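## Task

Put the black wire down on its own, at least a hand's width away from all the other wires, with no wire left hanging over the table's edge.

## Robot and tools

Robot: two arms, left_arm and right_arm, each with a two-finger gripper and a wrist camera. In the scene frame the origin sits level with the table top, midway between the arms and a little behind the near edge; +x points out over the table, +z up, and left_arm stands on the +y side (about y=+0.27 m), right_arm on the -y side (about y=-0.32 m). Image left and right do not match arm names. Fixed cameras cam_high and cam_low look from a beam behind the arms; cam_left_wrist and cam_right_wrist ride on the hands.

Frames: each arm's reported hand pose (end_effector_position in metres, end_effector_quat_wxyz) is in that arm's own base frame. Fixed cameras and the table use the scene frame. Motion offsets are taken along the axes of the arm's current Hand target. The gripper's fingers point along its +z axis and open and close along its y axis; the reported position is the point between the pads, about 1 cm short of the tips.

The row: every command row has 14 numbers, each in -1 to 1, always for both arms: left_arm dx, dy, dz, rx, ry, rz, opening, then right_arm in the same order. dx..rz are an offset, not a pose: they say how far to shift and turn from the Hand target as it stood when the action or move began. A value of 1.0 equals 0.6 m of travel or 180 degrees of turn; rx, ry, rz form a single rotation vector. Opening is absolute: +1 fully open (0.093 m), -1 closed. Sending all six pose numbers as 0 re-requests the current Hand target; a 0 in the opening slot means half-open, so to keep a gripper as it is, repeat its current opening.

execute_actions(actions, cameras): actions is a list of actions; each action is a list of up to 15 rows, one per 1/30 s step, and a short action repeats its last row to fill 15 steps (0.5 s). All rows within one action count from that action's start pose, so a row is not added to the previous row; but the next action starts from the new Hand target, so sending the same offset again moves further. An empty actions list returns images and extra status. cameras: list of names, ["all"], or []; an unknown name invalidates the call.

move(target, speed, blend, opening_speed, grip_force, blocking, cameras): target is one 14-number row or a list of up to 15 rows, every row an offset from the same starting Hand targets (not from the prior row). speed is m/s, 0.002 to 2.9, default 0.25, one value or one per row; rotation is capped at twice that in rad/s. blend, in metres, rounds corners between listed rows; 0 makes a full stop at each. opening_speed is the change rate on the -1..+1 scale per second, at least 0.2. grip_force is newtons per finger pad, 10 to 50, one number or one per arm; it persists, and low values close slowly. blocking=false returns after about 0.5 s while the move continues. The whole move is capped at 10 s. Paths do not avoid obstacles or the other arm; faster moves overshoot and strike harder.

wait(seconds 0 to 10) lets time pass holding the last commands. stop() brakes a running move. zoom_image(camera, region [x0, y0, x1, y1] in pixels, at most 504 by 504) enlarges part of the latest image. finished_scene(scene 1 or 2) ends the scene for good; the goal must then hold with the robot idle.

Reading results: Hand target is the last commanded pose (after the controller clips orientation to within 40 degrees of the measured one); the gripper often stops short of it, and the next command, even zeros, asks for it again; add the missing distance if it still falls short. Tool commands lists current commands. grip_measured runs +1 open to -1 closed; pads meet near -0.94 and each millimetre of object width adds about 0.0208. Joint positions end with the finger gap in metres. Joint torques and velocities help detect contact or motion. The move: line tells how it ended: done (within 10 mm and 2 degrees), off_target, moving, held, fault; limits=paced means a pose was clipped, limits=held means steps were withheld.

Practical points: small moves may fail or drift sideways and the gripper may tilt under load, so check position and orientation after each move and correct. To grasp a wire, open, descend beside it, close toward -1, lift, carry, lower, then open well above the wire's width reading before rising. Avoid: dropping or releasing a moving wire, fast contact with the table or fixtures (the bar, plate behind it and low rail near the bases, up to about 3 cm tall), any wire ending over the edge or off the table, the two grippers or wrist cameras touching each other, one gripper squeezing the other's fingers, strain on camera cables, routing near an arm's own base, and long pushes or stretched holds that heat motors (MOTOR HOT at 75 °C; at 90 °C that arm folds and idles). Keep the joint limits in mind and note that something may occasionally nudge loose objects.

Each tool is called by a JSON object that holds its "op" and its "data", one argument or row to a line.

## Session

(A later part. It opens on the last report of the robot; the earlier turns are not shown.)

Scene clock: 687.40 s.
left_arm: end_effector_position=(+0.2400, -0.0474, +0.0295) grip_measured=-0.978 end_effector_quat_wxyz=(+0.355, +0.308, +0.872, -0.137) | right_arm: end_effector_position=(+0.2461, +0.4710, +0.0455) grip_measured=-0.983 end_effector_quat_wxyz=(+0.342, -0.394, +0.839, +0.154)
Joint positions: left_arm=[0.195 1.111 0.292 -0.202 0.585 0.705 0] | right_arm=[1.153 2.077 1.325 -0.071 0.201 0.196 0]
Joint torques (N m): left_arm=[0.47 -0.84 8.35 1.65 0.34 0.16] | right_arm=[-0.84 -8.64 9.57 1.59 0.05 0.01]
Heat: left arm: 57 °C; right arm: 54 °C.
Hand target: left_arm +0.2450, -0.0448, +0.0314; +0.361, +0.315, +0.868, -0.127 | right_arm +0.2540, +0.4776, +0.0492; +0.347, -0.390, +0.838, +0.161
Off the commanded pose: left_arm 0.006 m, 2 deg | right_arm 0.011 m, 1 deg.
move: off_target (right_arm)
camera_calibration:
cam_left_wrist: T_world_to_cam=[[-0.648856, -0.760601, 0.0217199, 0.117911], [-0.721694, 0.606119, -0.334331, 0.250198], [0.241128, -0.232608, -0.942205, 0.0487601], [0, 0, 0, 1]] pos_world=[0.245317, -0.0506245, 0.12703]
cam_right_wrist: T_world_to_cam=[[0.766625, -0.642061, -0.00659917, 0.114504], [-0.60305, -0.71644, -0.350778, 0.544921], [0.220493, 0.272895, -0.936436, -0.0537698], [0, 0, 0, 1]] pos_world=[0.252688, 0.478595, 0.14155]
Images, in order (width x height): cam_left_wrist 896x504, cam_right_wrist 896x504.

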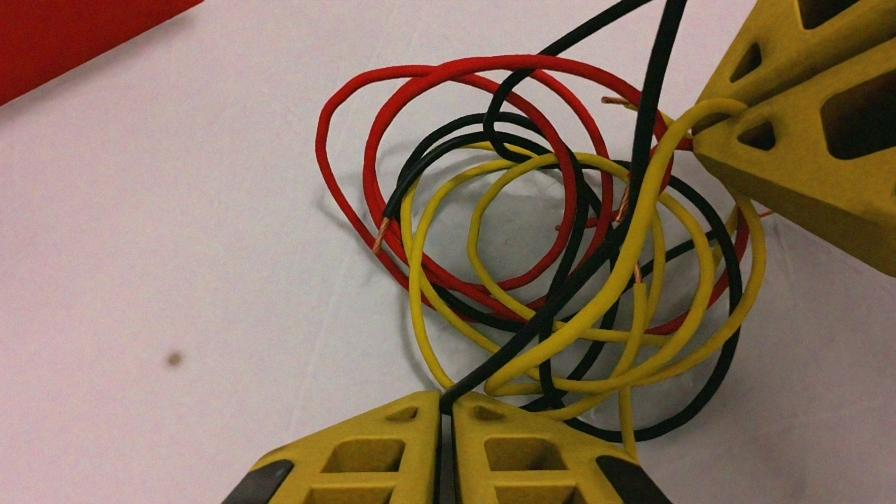

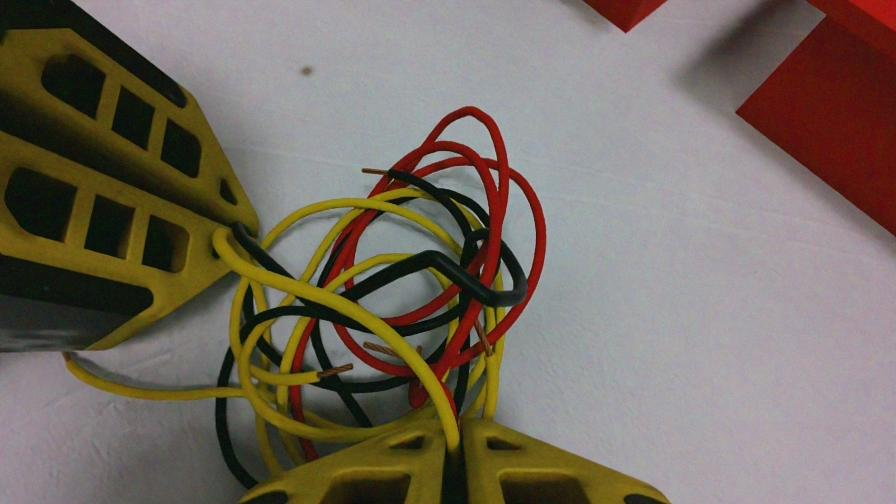

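{"op": "move", "data": {
  "target": [0.0613,0.117,-0.1083,-0.0982,0,-0.0982,-1,0.0848,-0.1285,-0.1318,0,0,0,-1],
  "speed": 0.07,
  "cameras": ["cam_left_wrist","cam_right_wrist","cam_high"]
}}

{"op": "zoom_image", "data": {
  "camera": "cam_high",
  "region": [280, 250, 540, 400]
}}

Scene clock: 702.50 s.
left_arm: end_effector_position=(+0.2237, +0.0431, +0.0363) grip_measured=-0.978 end_effector_quat_wxyz=(+0.365, +0.117, +0.921, -0.072) | right_arm: end_effector_position=(+0.2496, +0.3584, +0.0517) grip_measured=-0.983 end_effector_quat_wxyz=(+0.328, -0.396, +0.845, +0.149)
Joint positions: left_arm=[0.612 0.995 0.292 -0.352 0.588 0.705 0] | right_arm=[0.997 1.747 0.909 0 0.089 0.085 0]
Joint torques (N m): left_arm=[0.83 -2.09 11.77 1.49 0.29 -0.04] | right_arm=[-0.94 -10.95 5.7 1.6 -0.02 -0.03]
Heat: left arm: 57 °C; right arm: 54 °C.
Hand target: left_arm +0.2345, +0.0550, +0.0518; +0.381, +0.120, +0.915, -0.047 | right_arm +0.2539, +0.3576, +0.0693; +0.347, -0.390, +0.838, +0.161
Off the commanded pose: left_arm 0.022 m, 3 deg | right_arm 0.018 m, 3 deg.
move: off_target (left_arm, right_arm)
camera_calibration:
cam_left_wrist: T_world_to_cam=[[-0.285042, -0.957246, 0.049312, 0.102051], [-0.91369, 0.255803, -0.315809, 0.243245], [0.289693, -0.135075, -0.947541, 0.0652751], [0, 0, 0, 1]] pos_world=[0.23243, 0.0442817, 0.133637]
cam_right_wrist: T_world_to_cam=[[0.76697, -0.641623, -0.00870461, 0.0395], [-0.609895, -0.724693, -0.320701, 0.471628], [0.199461, 0.251277, -0.947141, -0.00444165], [0, 0, 0, 1]] pos_world=[0.258234, 0.368246, 0.147388]
Images, in order (width x height): cam_high 896x504, cam_left_wrist 896x504, cam_right_wrist 896x504.

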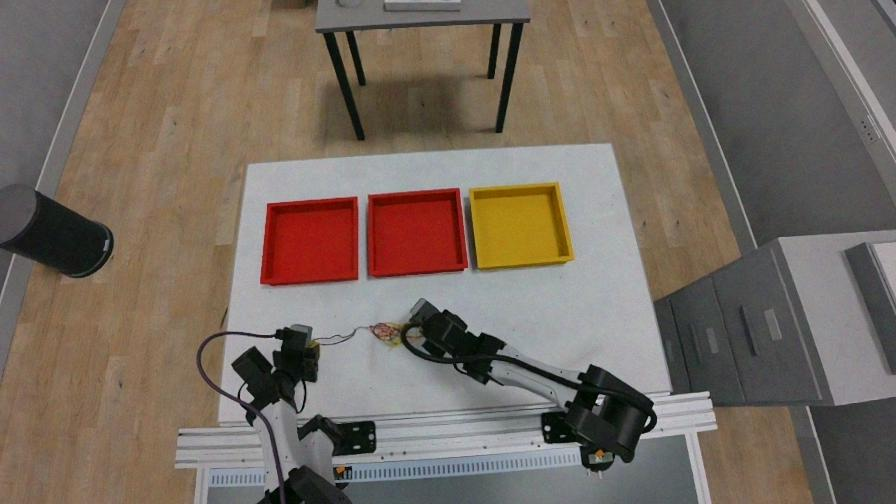

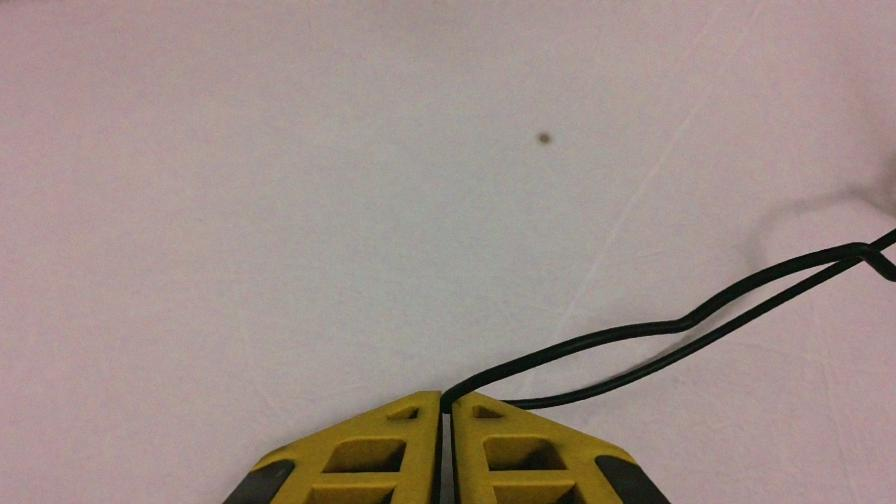

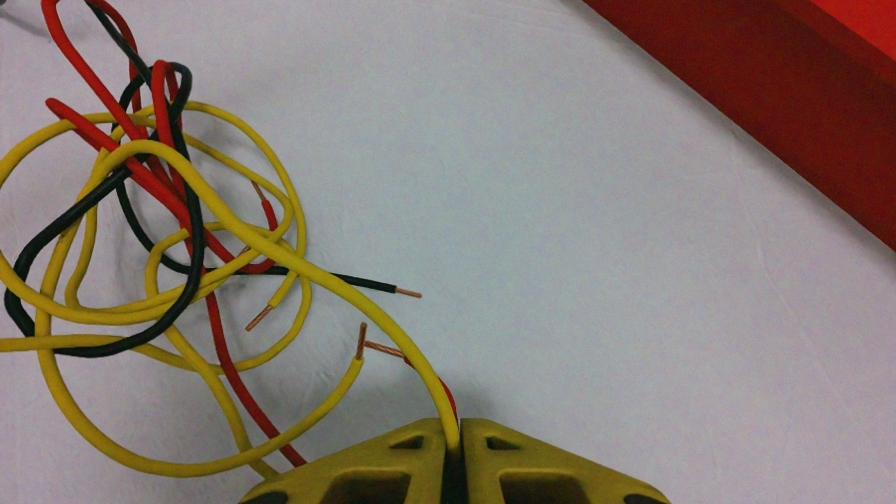

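Scaled by 1.938 from the camera's 896x504 image, which has a finer 1280x720 frame.

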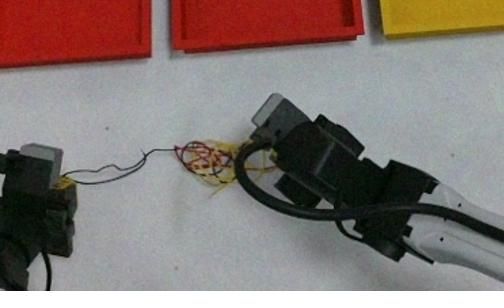

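{"op": "move", "data": {
  "target": [0.0157,0.1448,-0.0393,-0.0982,0,-0.0982,-1,0.0965,-0.1285,-0.1202,0,0,0,-1],
  "speed": 0.07,
  "cameras": ["cam_left_wrist","cam_right_wrist","cam_high"]
}}

{"op": "zoom_image", "data": {
  "camera": "cam_high",
  "region": [250, 250, 540, 410]
}}

Scene clock: 712.37 s.
left_arm: end_effector_position=(+0.2183, +0.1081, +0.0464) grip_measured=-0.978 end_effector_quat_wxyz=(+0.363, -0.072, +0.928, -0.032) | right_arm: end_effector_position=(+0.2497, +0.2553, +0.0815) grip_measured=-0.983 end_effector_quat_wxyz=(+0.347, -0.402, +0.826, +0.187)
Joint positions: left_arm=[0.81 1.024 0.349 -0.333 0.519 0.501 0] | right_arm=[0.719 1.355 0.609 -0.027 -0.165 -0.117 0]
Joint torques (N m): left_arm=[1.5 -1.03 12.52 2.3 -0.33 -0.22] | right_arm=[-2.22 -7.08 5.52 1.26 0.44 -0.1]
Heat: left arm: 58 °C; right arm: 52 °C.
Hand target: left_arm +0.2339, +0.1450, +0.0622; +0.384, -0.082, +0.919, +0.036 | right_arm +0.2537, +0.2376, +0.0795; +0.347, -0.390, +0.838, +0.161
Off the commanded pose: left_arm 0.043 m, 8 deg | right_arm 0.018 m, 4 deg.
move: off_target (left_arm, right_arm)
camera_calibration:
cam_left_wrist: T_world_to_cam=[[0.0929056, -0.989077, 0.114438, 0.0802214], [-0.947751, -0.123076, -0.294314, 0.272173], [0.305184, -0.0811152, -0.948833, 0.0759869], [0, 0, 0, 1]] pos_world=[0.227309, 0.119007, 0.143023]
cam_right_wrist: T_world_to_cam=[[0.794831, -0.604916, -0.0481634, -0.039567], [-0.572621, -0.721385, -0.389497, 0.40196], [0.200869, 0.337164, -0.919768, 0.0251375], [0, 0, 0, 1]] pos_world=[0.256571, 0.257558, 0.177777]
Images, in order (width x height): cam_high 896x504, cam_left_wrist 896x504, cam_right_wrist 896x504.

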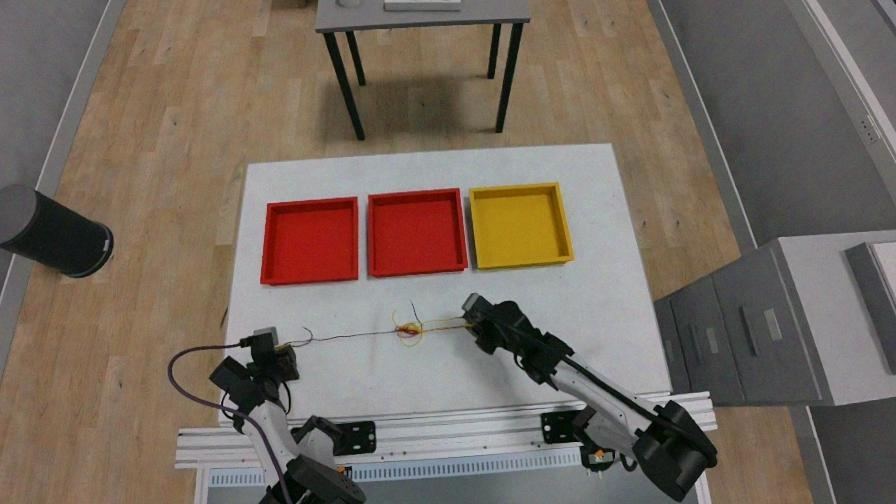

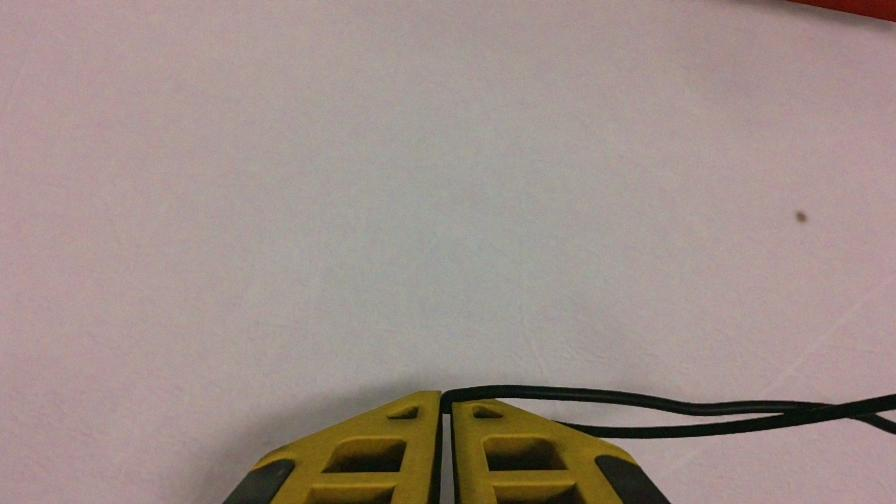

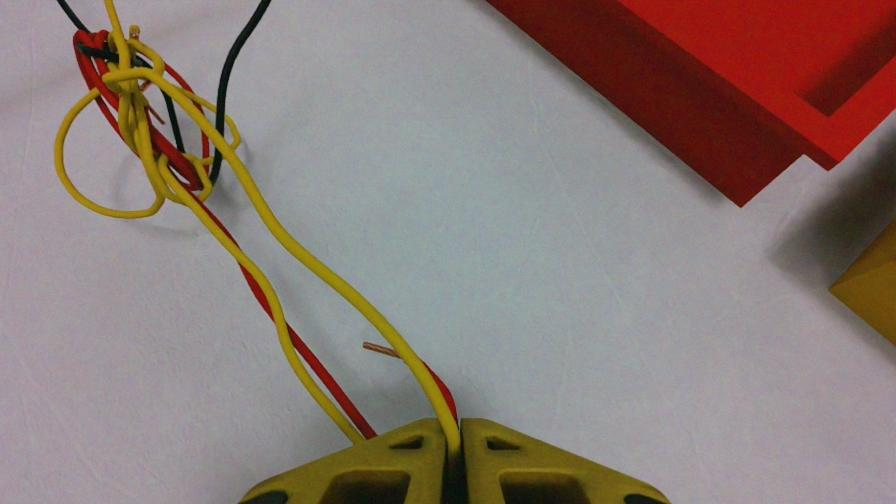

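Scaled by 1.738 from the camera's 896x504 image, which has a finer 1280x720 frame.

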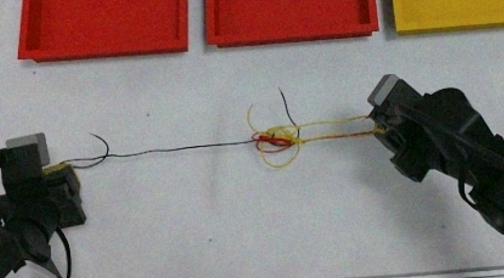

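{"op": "move", "data": {
  "target": [
    [0.0143,-0.1149,-0.0143,0,0,0,-1,0,0,0,0,0,0,-1],
    [-0.002,0.0164,0.002,0,0,0,-1,0,0,0,0,0,0,-1],
    [0.0143,-0.1149,-0.0143,0,0,0,-1,0,0,0,0,0,0,-1]
  ],
  "speed": 0.12,
  "blend": [0.01,0.01,0],
  "cameras": ["cam_right_wrist","cam_high"]
}}

{"op": "zoom_image", "data": {
  "camera": "cam_high",
  "region": [250, 250, 540, 410]
}}

{"op": "zoom_image", "data": {
  "camera": "cam_right_wrist",
  "region": [0, 0, 350, 300]
}}

Scene clock: 738.07 s.
left_arm: end_effector_position=(+0.2367, +0.0734, +0.0660) grip_measured=-0.979 end_effector_quat_wxyz=(+0.386, -0.073, +0.919, +0.030) | right_arm: end_effector_position=(+0.2496, +0.2433, +0.0720) grip_measured=-0.983 end_effector_quat_wxyz=(+0.332, -0.396, +0.840, +0.168)
Joint positions: left_arm=[0.434 0.79 0.291 -0.296 0.196 0.195 0] | right_arm=[0.704 1.355 0.603 -0.067 -0.142 -0.121 0]
Joint torques (N m): left_arm=[-0.18 -0.98 7.1 2.04 -0.04 -0.19] | right_arm=[-0.84 -7.21 6.15 1.56 0.12 -0.05]
Heat: left arm: 61 °C; right arm: 49 °C.
Hand target: left_arm +0.2343, +0.0750, +0.0620; +0.384, -0.082, +0.919, +0.036 | right_arm +0.2537, +0.2376, +0.0795; +0.347, -0.390, +0.838, +0.161
Off the commanded pose: left_arm 0.005 m, 1 deg | right_arm 0.010 m, 2 deg.
move: done
camera_calibration:
cam_right_wrist: T_world_to_cam=[[0.776724, -0.628735, -0.0373125, -0.037707], [-0.600647, -0.721592, -0.344278, 0.393395], [0.189536, 0.289821, -0.938126, 0.036107], [0, 0, 0, 1]] pos_world=[0.258736, 0.249699, 0.167903]
Images, in order (width x height): cam_high 896x504, cam_right_wrist 896x504.

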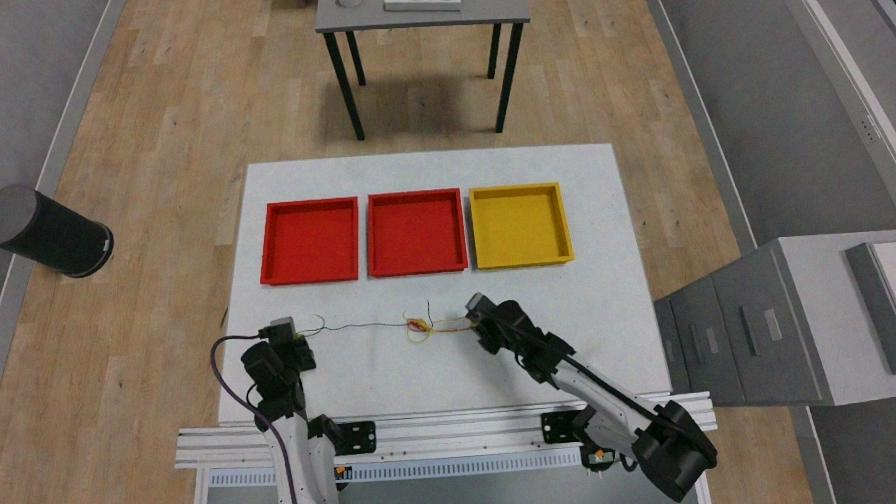

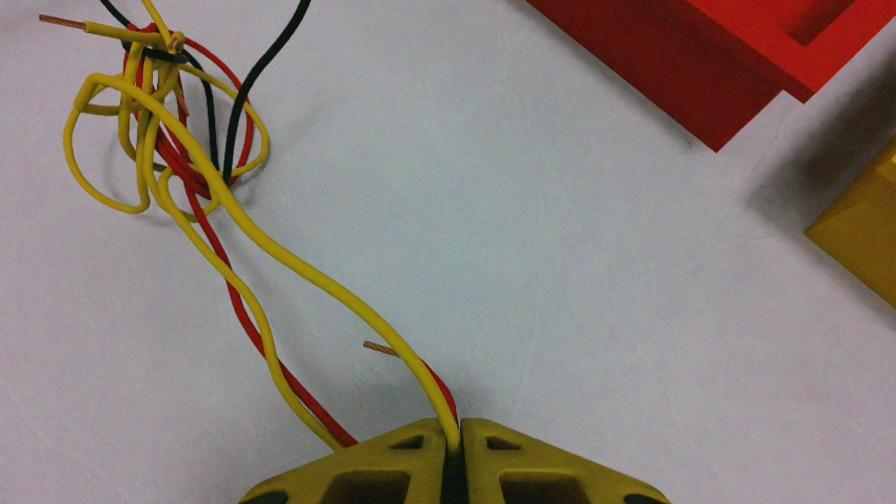

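Scaled by 1.738 from the camera's 896x504 image, which has a finer 1280x720 frame.

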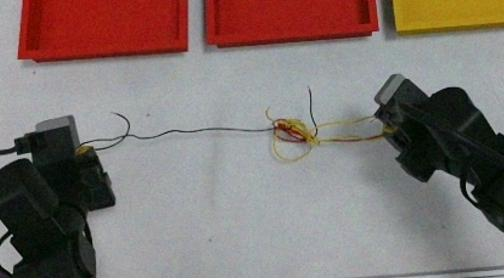

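Scaled by 1.440 from the camera's 896x504 image, which has a finer 1280x720 frame.

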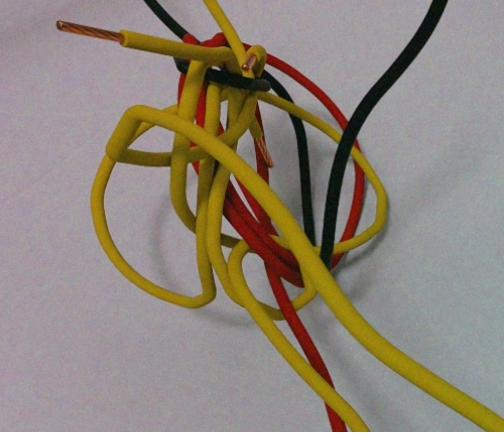

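{"op": "move", "data": {
  "target": [
    [0,0,0,0,0,0,-1,0.053,0,0.053,0,0,0,-1],
    [0,0,0,0,0,0,-1,0.053,0,0.053,0,0,0,-0.5],
    [0,0,0,0,0,0,-1,0.053,0,-0.2,0,0,0,-0.5]
  ],
  "speed": [0.08,0.08,0.12],
  "cameras": ["cam_right_wrist","cam_left_wrist"]
}}

{"op": "zoom_image", "data": {
  "camera": "cam_right_wrist",
  "region": [50, 0, 450, 300]
}}

Scene clock: 783.67 s.
left_arm: end_effector_position=(+0.2358, +0.0742, +0.0652) grip_measured=-0.979 end_effector_quat_wxyz=(+0.384, -0.075, +0.920, +0.033) | right_arm: end_effector_position=(+0.1805, +0.1527, +0.1273) grip_measured=-0.501 end_effector_quat_wxyz=(+0.330, -0.390, +0.846, +0.155)
Joint positions: left_arm=[0.433 0.79 0.291 -0.299 0.188 0.194 0] | right_arm=[0.548 0.738 0.559 -0.672 -0.217 -0.233 0.021]
Joint torques (N m): left_arm=[0.01 -0.94 7.25 2.01 0.06 -0.23] | right_arm=[-0.46 -0.9 9.88 1.52 -0.22 0.02]
Heat: left arm: 58 °C; right arm: 47 °C.
Hand target: left_arm +0.2344, +0.0750, +0.0620; +0.384, -0.082, +0.919, +0.036 | right_arm +0.1846, +0.1556, +0.1419; +0.346, -0.390, +0.838, +0.161
Off the commanded pose: left_arm 0.004 m, 1 deg | right_arm 0.015 m, 2 deg.
move: off_target (right_arm)
camera_calibration:
cam_left_wrist: T_world_to_cam=[[0.144375, -0.989523, -0.000917469, 0.0383414], [-0.929269, -0.135265, -0.343749, 0.289941], [0.340023, 0.0504813, -0.939061, 0.0671145], [0, 0, 0, 1]] pos_world=[0.241077, 0.0737706, 0.162727]
cam_right_wrist: T_world_to_cam=[[0.761559, -0.647695, -0.0227976, -0.035066], [-0.617312, -0.714224, -0.329865, 0.305682], [0.197369, 0.265285, -0.943753, 0.130497], [0, 0, 0, 1]] pos_world=[0.18965, 0.160994, 0.223191]
Images, in order (width x height): cam_left_wrist 896x504, cam_right_wrist 896x504.

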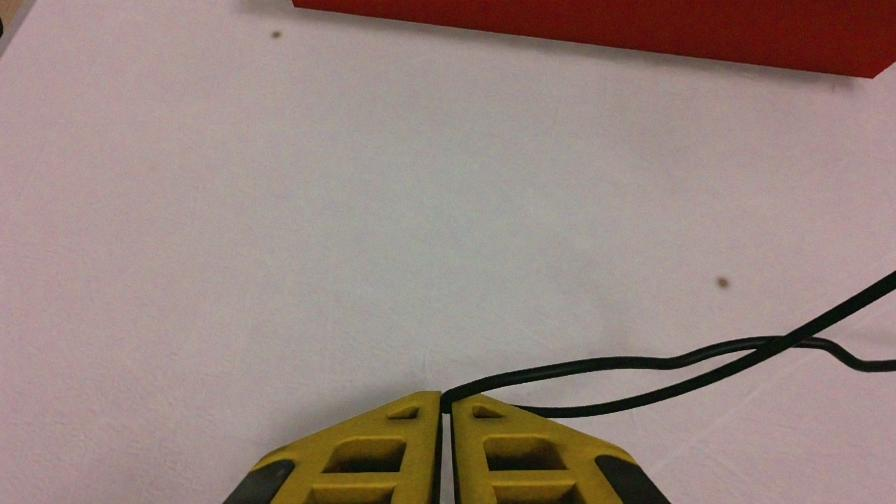

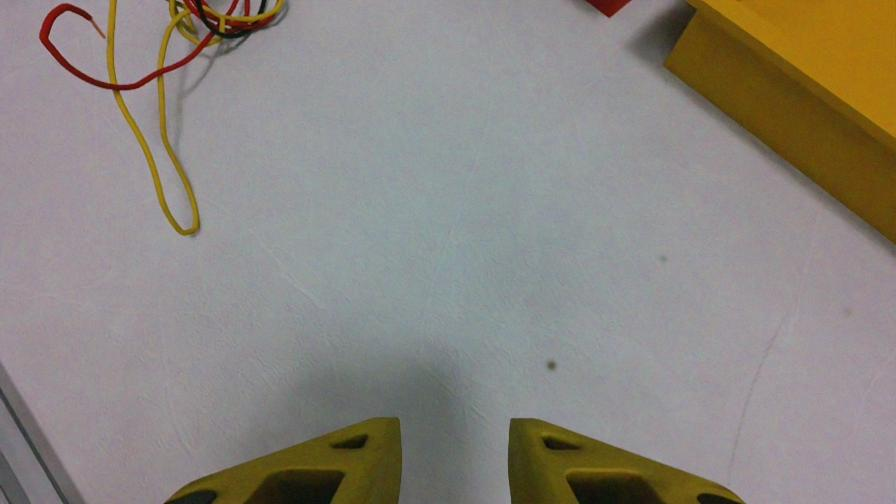

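Scaled by 1.260 from the camera's 896x504 image, which has a finer 1280x720 frame.

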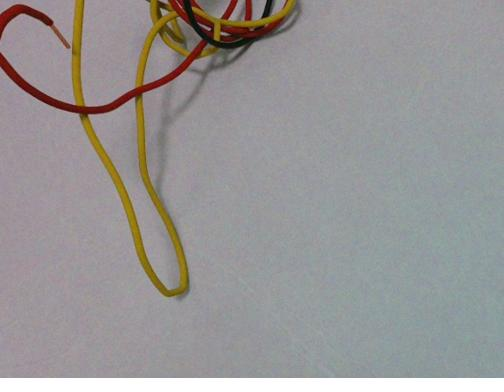

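{"op": "move", "data": {
  "target": [0,0,0,0,0,0,-1,-0.2665,0.1622,0.1535,0,0,0,-0.5],
  "speed": 0.2,
  "cameras": ["cam_right_wrist"]
}}

{"op": "zoom_image", "data": {
  "camera": "cam_right_wrist",
  "region": [150, 50, 550, 350]
}}

Scene clock: 790.93 s.
left_arm: end_effector_position=(+0.2358, +0.0742, +0.0652) grip_measured=-0.979 end_effector_quat_wxyz=(+0.384, -0.075, +0.920, +0.033) | right_arm: end_effector_position=(+0.2198, +0.3471, +0.1786) grip_measured=-0.501 end_effector_quat_wxyz=(+0.333, -0.398, +0.840, +0.157)
Joint positions: left_arm=[0.433 0.79 0.291 -0.299 0.188 0.194 0] | right_arm=[1.054 1.477 1.155 -0.502 0.117 0.124 0.021]
Joint torques (N m): left_arm=[-0.25 -0.75 7.25 2.03 0.06 -0.22] | right_arm=[0.59 -5.05 10.29 1.58 0.3 0.14]
Heat: left arm: 58 °C; right arm: 48 °C.
Hand target: left_arm +0.2344, +0.0750, +0.0620; +0.384, -0.082, +0.919, +0.036 | right_arm +0.2249, +0.3546, +0.1898; +0.347, -0.390, +0.838, +0.161
Off the commanded pose: left_arm 0.004 m, 1 deg | right_arm 0.014 m, 2 deg.
move: off_target (right_arm)
camera_calibration:
cam_right_wrist: T_world_to_cam=[[0.773304, -0.633814, -0.0167642, 0.053564], [-0.601217, -0.724625, -0.336833, 0.486971], [0.201342, 0.270553, -0.941415, 0.116405], [0, 0, 0, 1]] pos_world=[0.227917, 0.355327, 0.274512]
Images, in order (width x height): cam_right_wrist 896x504.

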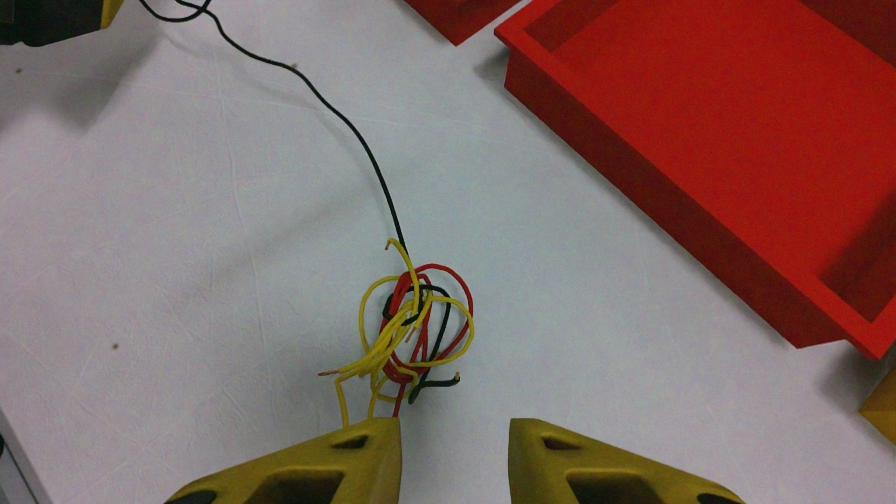

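Scaled by 1.260 from the camera's 896x504 image, which has a finer 1280x720 frame.

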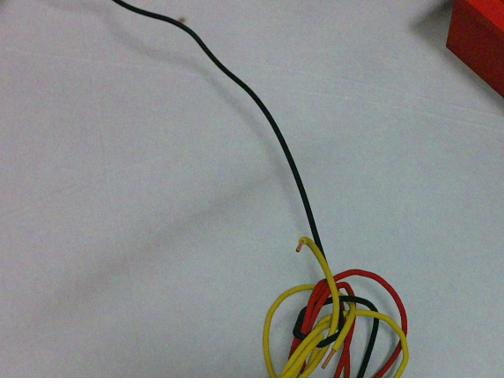

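{"op": "zoom_image", "data": {
  "camera": "cam_right_wrist",
  "region": [310, 220, 490, 430]
}}

Scaled by 2.400 from the camera's 896x504 image, which has a finer 1280x720 frame.

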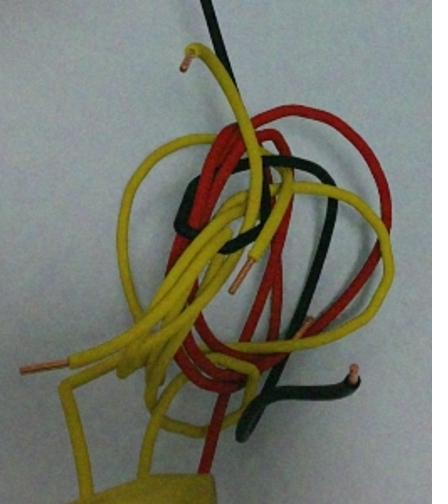

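{"op": "move", "data": {
  "target": [0,0,0,0,0,0,-1,0.0298,0.0205,0.1912,-0.1187,0.0807,-0.1547,-0.5],
  "speed": 0.2,
  "cameras": ["cam_right_wrist"]
}}

{"op": "zoom_image", "data": {
  "camera": "cam_right_wrist",
  "region": [250, 150, 650, 450]
}}

Scene clock: 847.60 s.
left_arm: end_effector_position=(+0.2358, +0.0742, +0.0652) grip_measured=-0.979 end_effector_quat_wxyz=(+0.384, -0.075, +0.920, +0.033) | right_arm: end_effector_position=(+0.2524, +0.4106, +0.0912) grip_measured=-0.501 end_effector_quat_wxyz=(+0.185, -0.653, +0.715, +0.167)
Joint positions: left_arm=[0.433 0.79 0.291 -0.299 0.188 0.194 0] | right_arm=[0.932 2.006 1.577 -0.701 -0.253 -0.492 0.021]
Joint torques (N m): left_arm=[-0.03 -0.9 7.38 2.05 -0.01 -0.13] | right_arm=[-1.1 -8.18 9.83 1.06 -0.24 0]
Heat: left arm: 57 °C; right arm: 51 °C.
Hand target: left_arm +0.2344, +0.0750, +0.0620; +0.384, -0.082, +0.919, +0.036 | right_arm +0.2595, +0.4149, +0.0959; +0.191, -0.652, +0.713, +0.174
Off the commanded pose: left_arm 0.004 m, 1 deg | right_arm 0.010 m, 1 deg.
move: done
camera_calibration:
cam_right_wrist: T_world_to_cam=[[0.995481, -0.093755, -0.0150557, -0.210871], [-0.094758, -0.991075, -0.0937616, 0.482528], [-0.00613067, 0.0947645, -0.995481, 0.139857], [0, 0, 0, 1]] pos_world=[0.2565, 0.445198, 0.181292]
Images, in order (width x height): cam_right_wrist 896x504.

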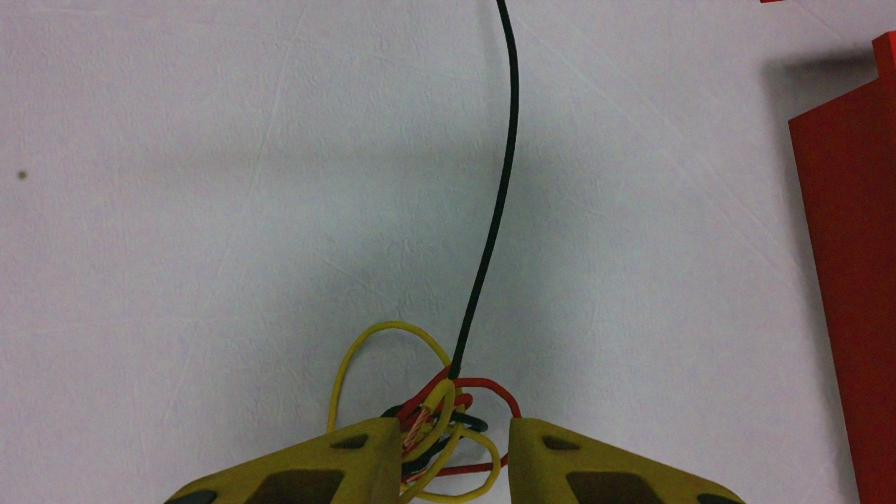

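Scaled by 1.260 from the camera's 896x504 image, which has a finer 1280x720 frame.

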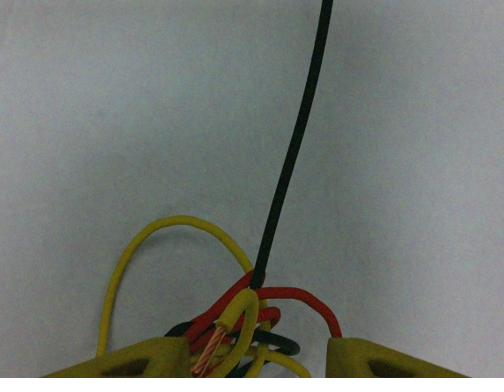

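{"op": "move", "data": {
  "target": [0,0,0,0,0,0,-1,0.0073,-0.015,0.1237,0,0,0,-0.5],
  "speed": 0.1,
  "cameras": ["cam_right_wrist"]
}}

{"op": "zoom_image", "data": {
  "camera": "cam_right_wrist",
  "region": [250, 204, 650, 504]
}}

Scene clock: 857.73 s.
left_arm: end_effector_position=(+0.2358, +0.0744, +0.0652) grip_measured=-0.979 end_effector_quat_wxyz=(+0.384, -0.075, +0.920, +0.033) | right_arm: end_effector_position=(+0.2639, +0.4398, +0.0310) grip_measured=-0.501 end_effector_quat_wxyz=(-0.180, +0.655, -0.713, -0.175)
Joint positions: left_arm=[0.433 0.79 0.291 -0.299 0.187 0.194 0] | right_arm=[0.944 2.188 1.609 -0.555 -0.266 -0.482 0.021]
Joint torques (N m): left_arm=[0.06 -0.88 7.27 2.01 0.05 -0.13] | right_arm=[0.05 -8.83 9.11 1.25 -0.06 0.09]
Heat: left arm: 57 °C; right arm: 52 °C.
Hand target: left_arm +0.2344, +0.0750, +0.0620; +0.384, -0.082, +0.919, +0.036 | right_arm +0.2715, +0.4471, +0.0294; -0.191, +0.652, -0.713, -0.174
Off the commanded pose: left_arm 0.004 m, 1 deg | right_arm 0.011 m, 1 deg.
move: off_target (right_arm)
camera_calibration:
cam_right_wrist: T_world_to_cam=[[0.995887, -0.0849758, -0.031435, -0.223919], [-0.0876582, -0.991408, -0.0970899, 0.505185], [-0.0229147, 0.0994461, -0.994779, 0.0795883], [0, 0, 0, 1]] pos_world=[0.269106, 0.473902, 0.121182]
Images, in order (width x height): cam_right_wrist 896x504.

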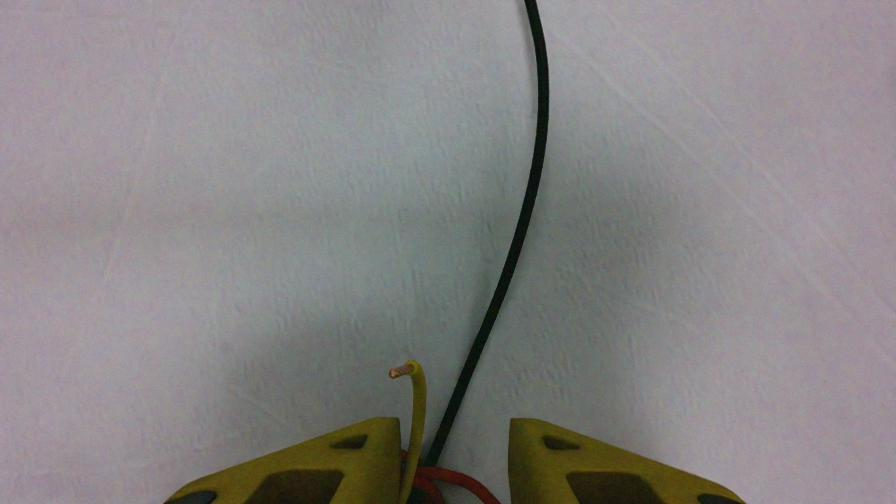

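Scaled by 1.260 from the camera's 896x504 image, which has a finer 1280x720 frame.

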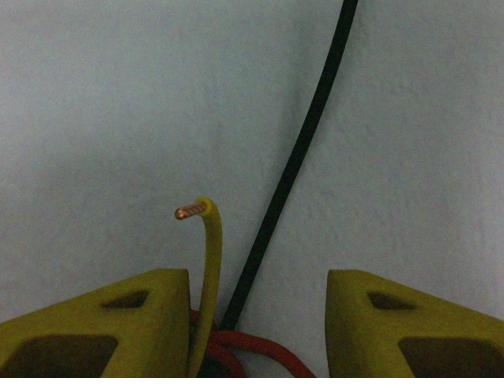

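{"op": "move", "data": {
  "target": [
    [0,0,0,0,0,0,-1,-0.061,-0.0107,-0.0033,0,0,0,-0.5],
    [0,0,0,0,0,0,-1,-0.041,-0.0107,0.0313,0,0,0,-0.5]
  ],
  "speed": 0.08,
  "cameras": ["cam_right_wrist"]
}}

{"op": "zoom_image", "data": {
  "camera": "cam_right_wrist",
  "region": [250, 204, 650, 504]
}}

Scene clock: 867.97 s.
left_arm: end_effector_position=(+0.2358, +0.0744, +0.0652) grip_measured=-0.979 end_effector_quat_wxyz=(+0.384, -0.075, +0.920, +0.033) | right_arm: end_effector_position=(+0.2782, +0.4748, +0.0329) grip_measured=-0.501 end_effector_quat_wxyz=(-0.187, +0.654, -0.711, -0.178)
Joint positions: left_arm=[0.433 0.79 0.291 -0.299 0.187 0.194 0] | right_arm=[0.962 2.318 1.83 -0.625 -0.261 -0.465 0.021]
Joint torques (N m): left_arm=[-0.18 -0.99 7.35 2.08 0.05 -0.16] | right_arm=[0.43 -10.5 6.37 1.37 -0.1 0.14]
Heat: left arm: 56 °C; right arm: 52 °C.
Hand target: left_arm +0.2344, +0.0750, +0.0620; +0.384, -0.082, +0.919, +0.036 | right_arm +0.2804, +0.4771, +0.0253; -0.190, +0.652, -0.713, -0.174
Off the commanded pose: left_arm 0.004 m, 1 deg | right_arm 0.008 m, 1 deg.
move: done
camera_calibration:
cam_right_wrist: T_world_to_cam=[[0.996141, -0.0839127, -0.0257389, -0.235922], [-0.0862765, -0.990019, -0.111439, 0.540777], [-0.0161309, 0.11323, -0.993438, 0.0697882], [0, 0, 0, 1]] pos_world=[0.282793, 0.507681, 0.123522]
Images, in order (width x height): cam_right_wrist 896x504.

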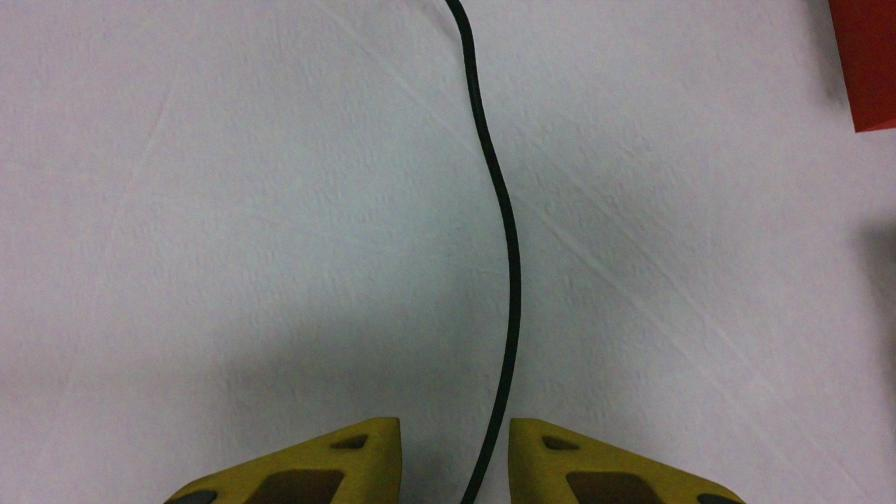

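Scaled by 1.260 from the camera's 896x504 image, which has a finer 1280x720 frame.

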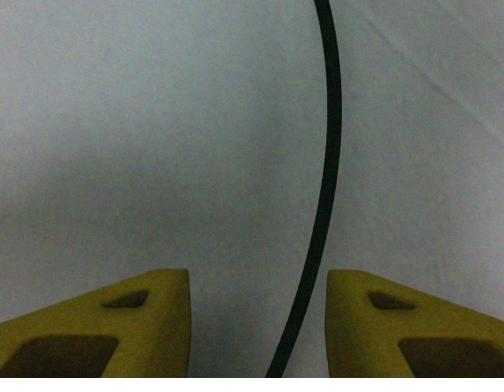

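{"op": "move", "data": {
  "target": [
    [0,0,0,0,0,0,-1,0.0075,0,0.013,0,0,0,-0.5],
    [0,0,0,0,0,0,-1,0.0075,0,0.013,0,0,0,-0.855]
  ],
  "speed": 0.04,
  "cameras": ["cam_right_wrist"]
}}

{"op": "zoom_image", "data": {
  "camera": "cam_right_wrist",
  "region": [250, 204, 650, 504]
}}

Scene clock: 874.07 s.
left_arm: end_effector_position=(+0.2358, +0.0744, +0.0652) grip_measured=-0.979 end_effector_quat_wxyz=(+0.384, -0.075, +0.920, +0.033) | right_arm: end_effector_position=(+0.2789, +0.4758, +0.0263) grip_measured=-0.853 end_effector_quat_wxyz=(-0.190, +0.654, -0.710, -0.179)
Joint positions: left_arm=[0.433 0.79 0.291 -0.299 0.187 0.194 0] | right_arm=[0.962 2.326 1.813 -0.595 -0.261 -0.465 0.004]
Joint torques (N m): left_arm=[-0.1 -0.91 7.31 2.05 0.05 -0.15] | right_arm=[0.49 -10.21 5.94 1.38 -0.03 0.11]
Heat: left arm: 56 °C; right arm: 52 °C.
Hand target: left_arm +0.2344, +0.0750, +0.0620; +0.384, -0.082, +0.919, +0.036 | right_arm +0.2805, +0.4772, +0.0164; -0.191, +0.652, -0.713, -0.175
Off the commanded pose: left_arm 0.004 m, 1 deg | right_arm 0.010 m, 1 deg.
move: done
camera_calibration:
cam_right_wrist: T_world_to_cam=[[0.996228, -0.083761, -0.0226517, -0.236893], [-0.0858448, -0.989448, -0.116721, 0.540892], [-0.012636, 0.118226, -0.992906, 0.0597937], [0, 0, 0, 1]] pos_world=[0.283187, 0.508272, 0.117137]
Images, in order (width x height): cam_right_wrist 896x504.

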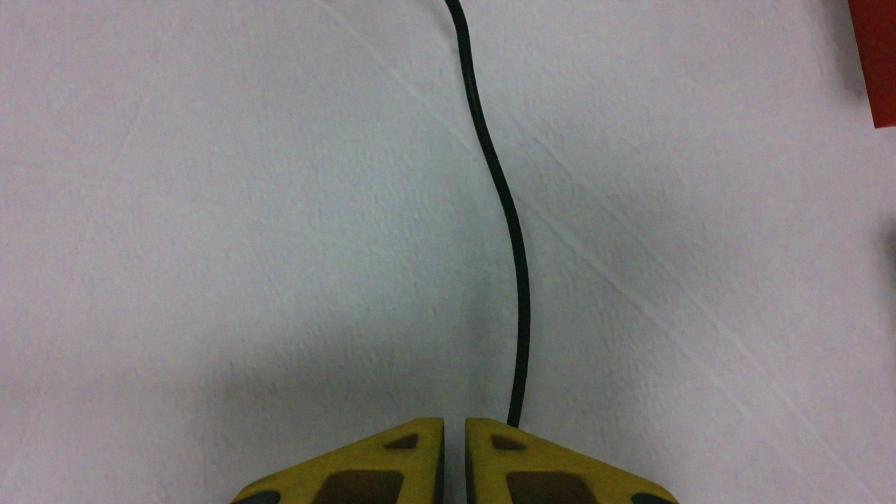

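Scaled by 1.260 from the camera's 896x504 image, which has a finer 1280x720 frame.

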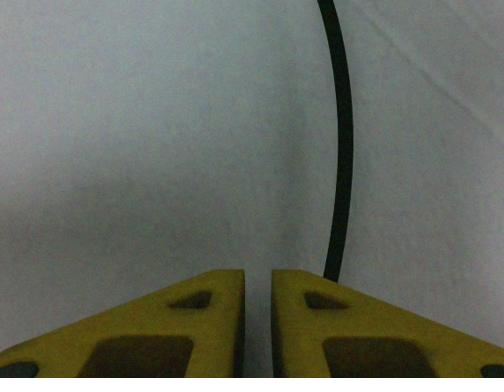

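{"op": "move", "data": {
  "target": [
    [0,0,0,0,0,0,-1,-0.006,-0.01,-0.016,0,0,0,-0.45],
    [0,0,0,0,0,0,-1,0.0055,-0.01,0.009,0,0,0,-0.45]
  ],
  "speed": 0.05,
  "cameras": ["cam_right_wrist"]
}}

{"op": "zoom_image", "data": {
  "camera": "cam_right_wrist",
  "region": [250, 204, 650, 504]
}}

Scene clock: 880.90 s.
left_arm: end_effector_position=(+0.2358, +0.0744, +0.0652) grip_measured=-0.979 end_effector_quat_wxyz=(+0.384, -0.075, +0.920, +0.033) | right_arm: end_effector_position=(+0.2790, +0.4759, +0.0202) grip_measured=-0.451 end_effector_quat_wxyz=(-0.187, +0.654, -0.711, -0.178)
Joint positions: left_arm=[0.433 0.79 0.291 -0.299 0.187 0.193 0] | right_arm=[0.962 2.338 1.813 -0.589 -0.261 -0.465 0.024]
Joint torques (N m): left_arm=[-0.09 -0.83 7.31 2.06 0.03 -0.19] | right_arm=[-0.61 -9.98 6.84 1.42 -0.09 0.05]
Heat: left arm: 56 °C; right arm: 52 °C.
Hand target: left_arm +0.2344, +0.0750, +0.0620; +0.384, -0.082, +0.919, +0.036 | right_arm +0.2864, +0.4766, +0.0101; -0.191, +0.652, -0.713, -0.175
Off the commanded pose: left_arm 0.004 m, 1 deg | right_arm 0.013 m, 1 deg.
move: off_target (right_arm)
camera_calibration:
cam_right_wrist: T_world_to_cam=[[0.996137, -0.0839049, -0.025913, -0.236926], [-0.0862833, -0.990054, -0.111126, 0.540615], [-0.0163312, 0.112933, -0.993468, 0.0573582], [0, 0, 0, 1]] pos_world=[0.283594, 0.508881, 0.110921]
Images, in order (width x height): cam_right_wrist 896x504.

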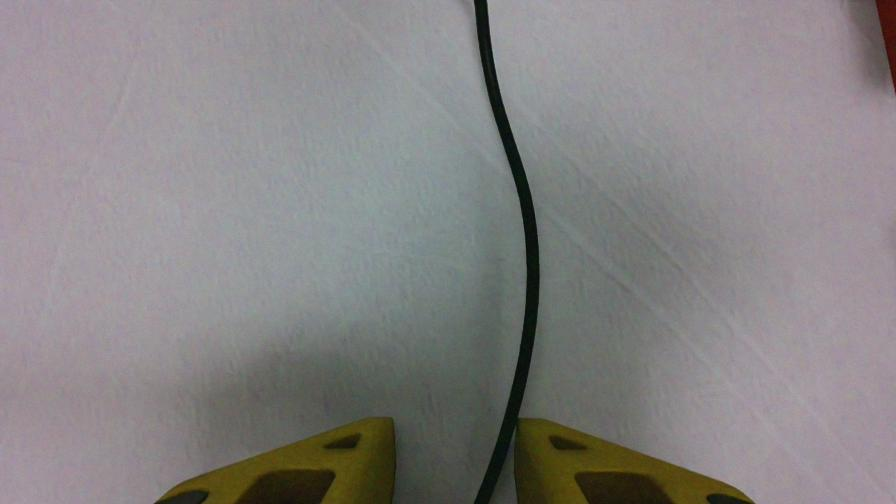

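Scaled by 1.260 from the camera's 896x504 image, which has a finer 1280x720 frame.

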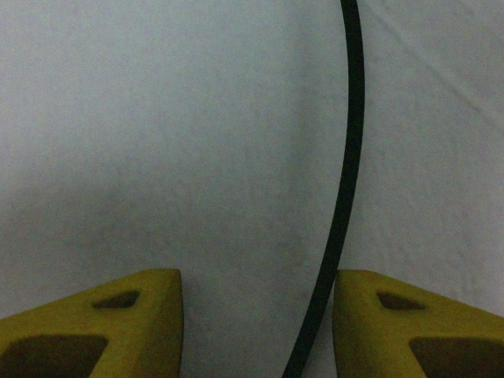

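{"op": "move", "data": {
  "target": [0,0,0,0,0,0,-1,-0.0025,0,-0.0043,0,0,0,-0.855],
  "speed": 0.04,
  "opening_speed": 0.4,
  "cameras": ["cam_right_wrist"]
}}

{"op": "zoom_image", "data": {
  "camera": "cam_right_wrist",
  "region": [250, 204, 650, 504]
}}

Scene clock: 886.00 s.
left_arm: end_effector_position=(+0.2357, +0.0746, +0.0651) grip_measured=-0.979 end_effector_quat_wxyz=(+0.384, -0.075, +0.920, +0.034) | right_arm: end_effector_position=(+0.2790, +0.4759, +0.0203) grip_measured=-0.853 end_effector_quat_wxyz=(-0.187, +0.654, -0.711, -0.178)
Joint positions: left_arm=[0.433 0.79 0.291 -0.299 0.186 0.193 0] | right_arm=[0.962 2.338 1.813 -0.588 -0.261 -0.465 0.004]
Joint torques (N m): left_arm=[-0.13 -0.91 7.21 2.03 0.05 -0.14] | right_arm=[-0.66 -10.02 7.46 1.28 -0.13 0.01]
Heat: left arm: 56 °C; right arm: 52 °C.
Hand target: left_arm +0.2344, +0.0750, +0.0620; +0.384, -0.082, +0.919, +0.036 | right_arm +0.2864, +0.4765, +0.0131; -0.191, +0.652, -0.713, -0.175
Off the commanded pose: left_arm 0.003 m, 1 deg | right_arm 0.010 m, 1 deg.
move: done
camera_calibration:
cam_right_wrist: T_world_to_cam=[[0.996141, -0.0839127, -0.0257389, -0.236942], [-0.0862765, -0.990019, -0.111439, 0.54063], [-0.0161309, 0.11323, -0.993438, 0.0571479], [0, 0, 0, 1]] pos_world=[0.283593, 0.508881, 0.110922]
Images, in order (width x height): cam_right_wrist 896x504.

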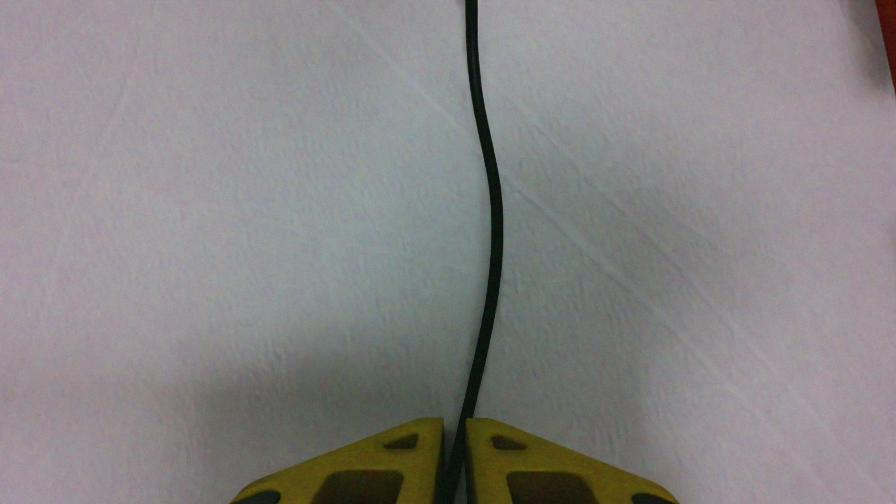

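Scaled by 1.260 from the camera's 896x504 image, which has a finer 1280x720 frame.

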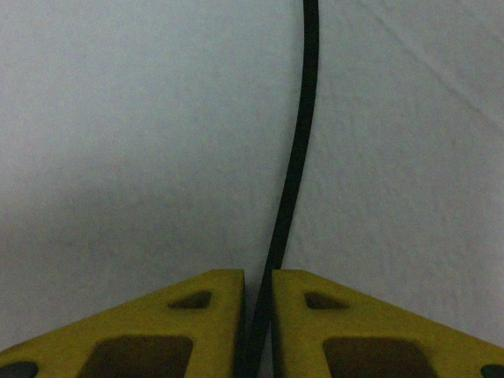

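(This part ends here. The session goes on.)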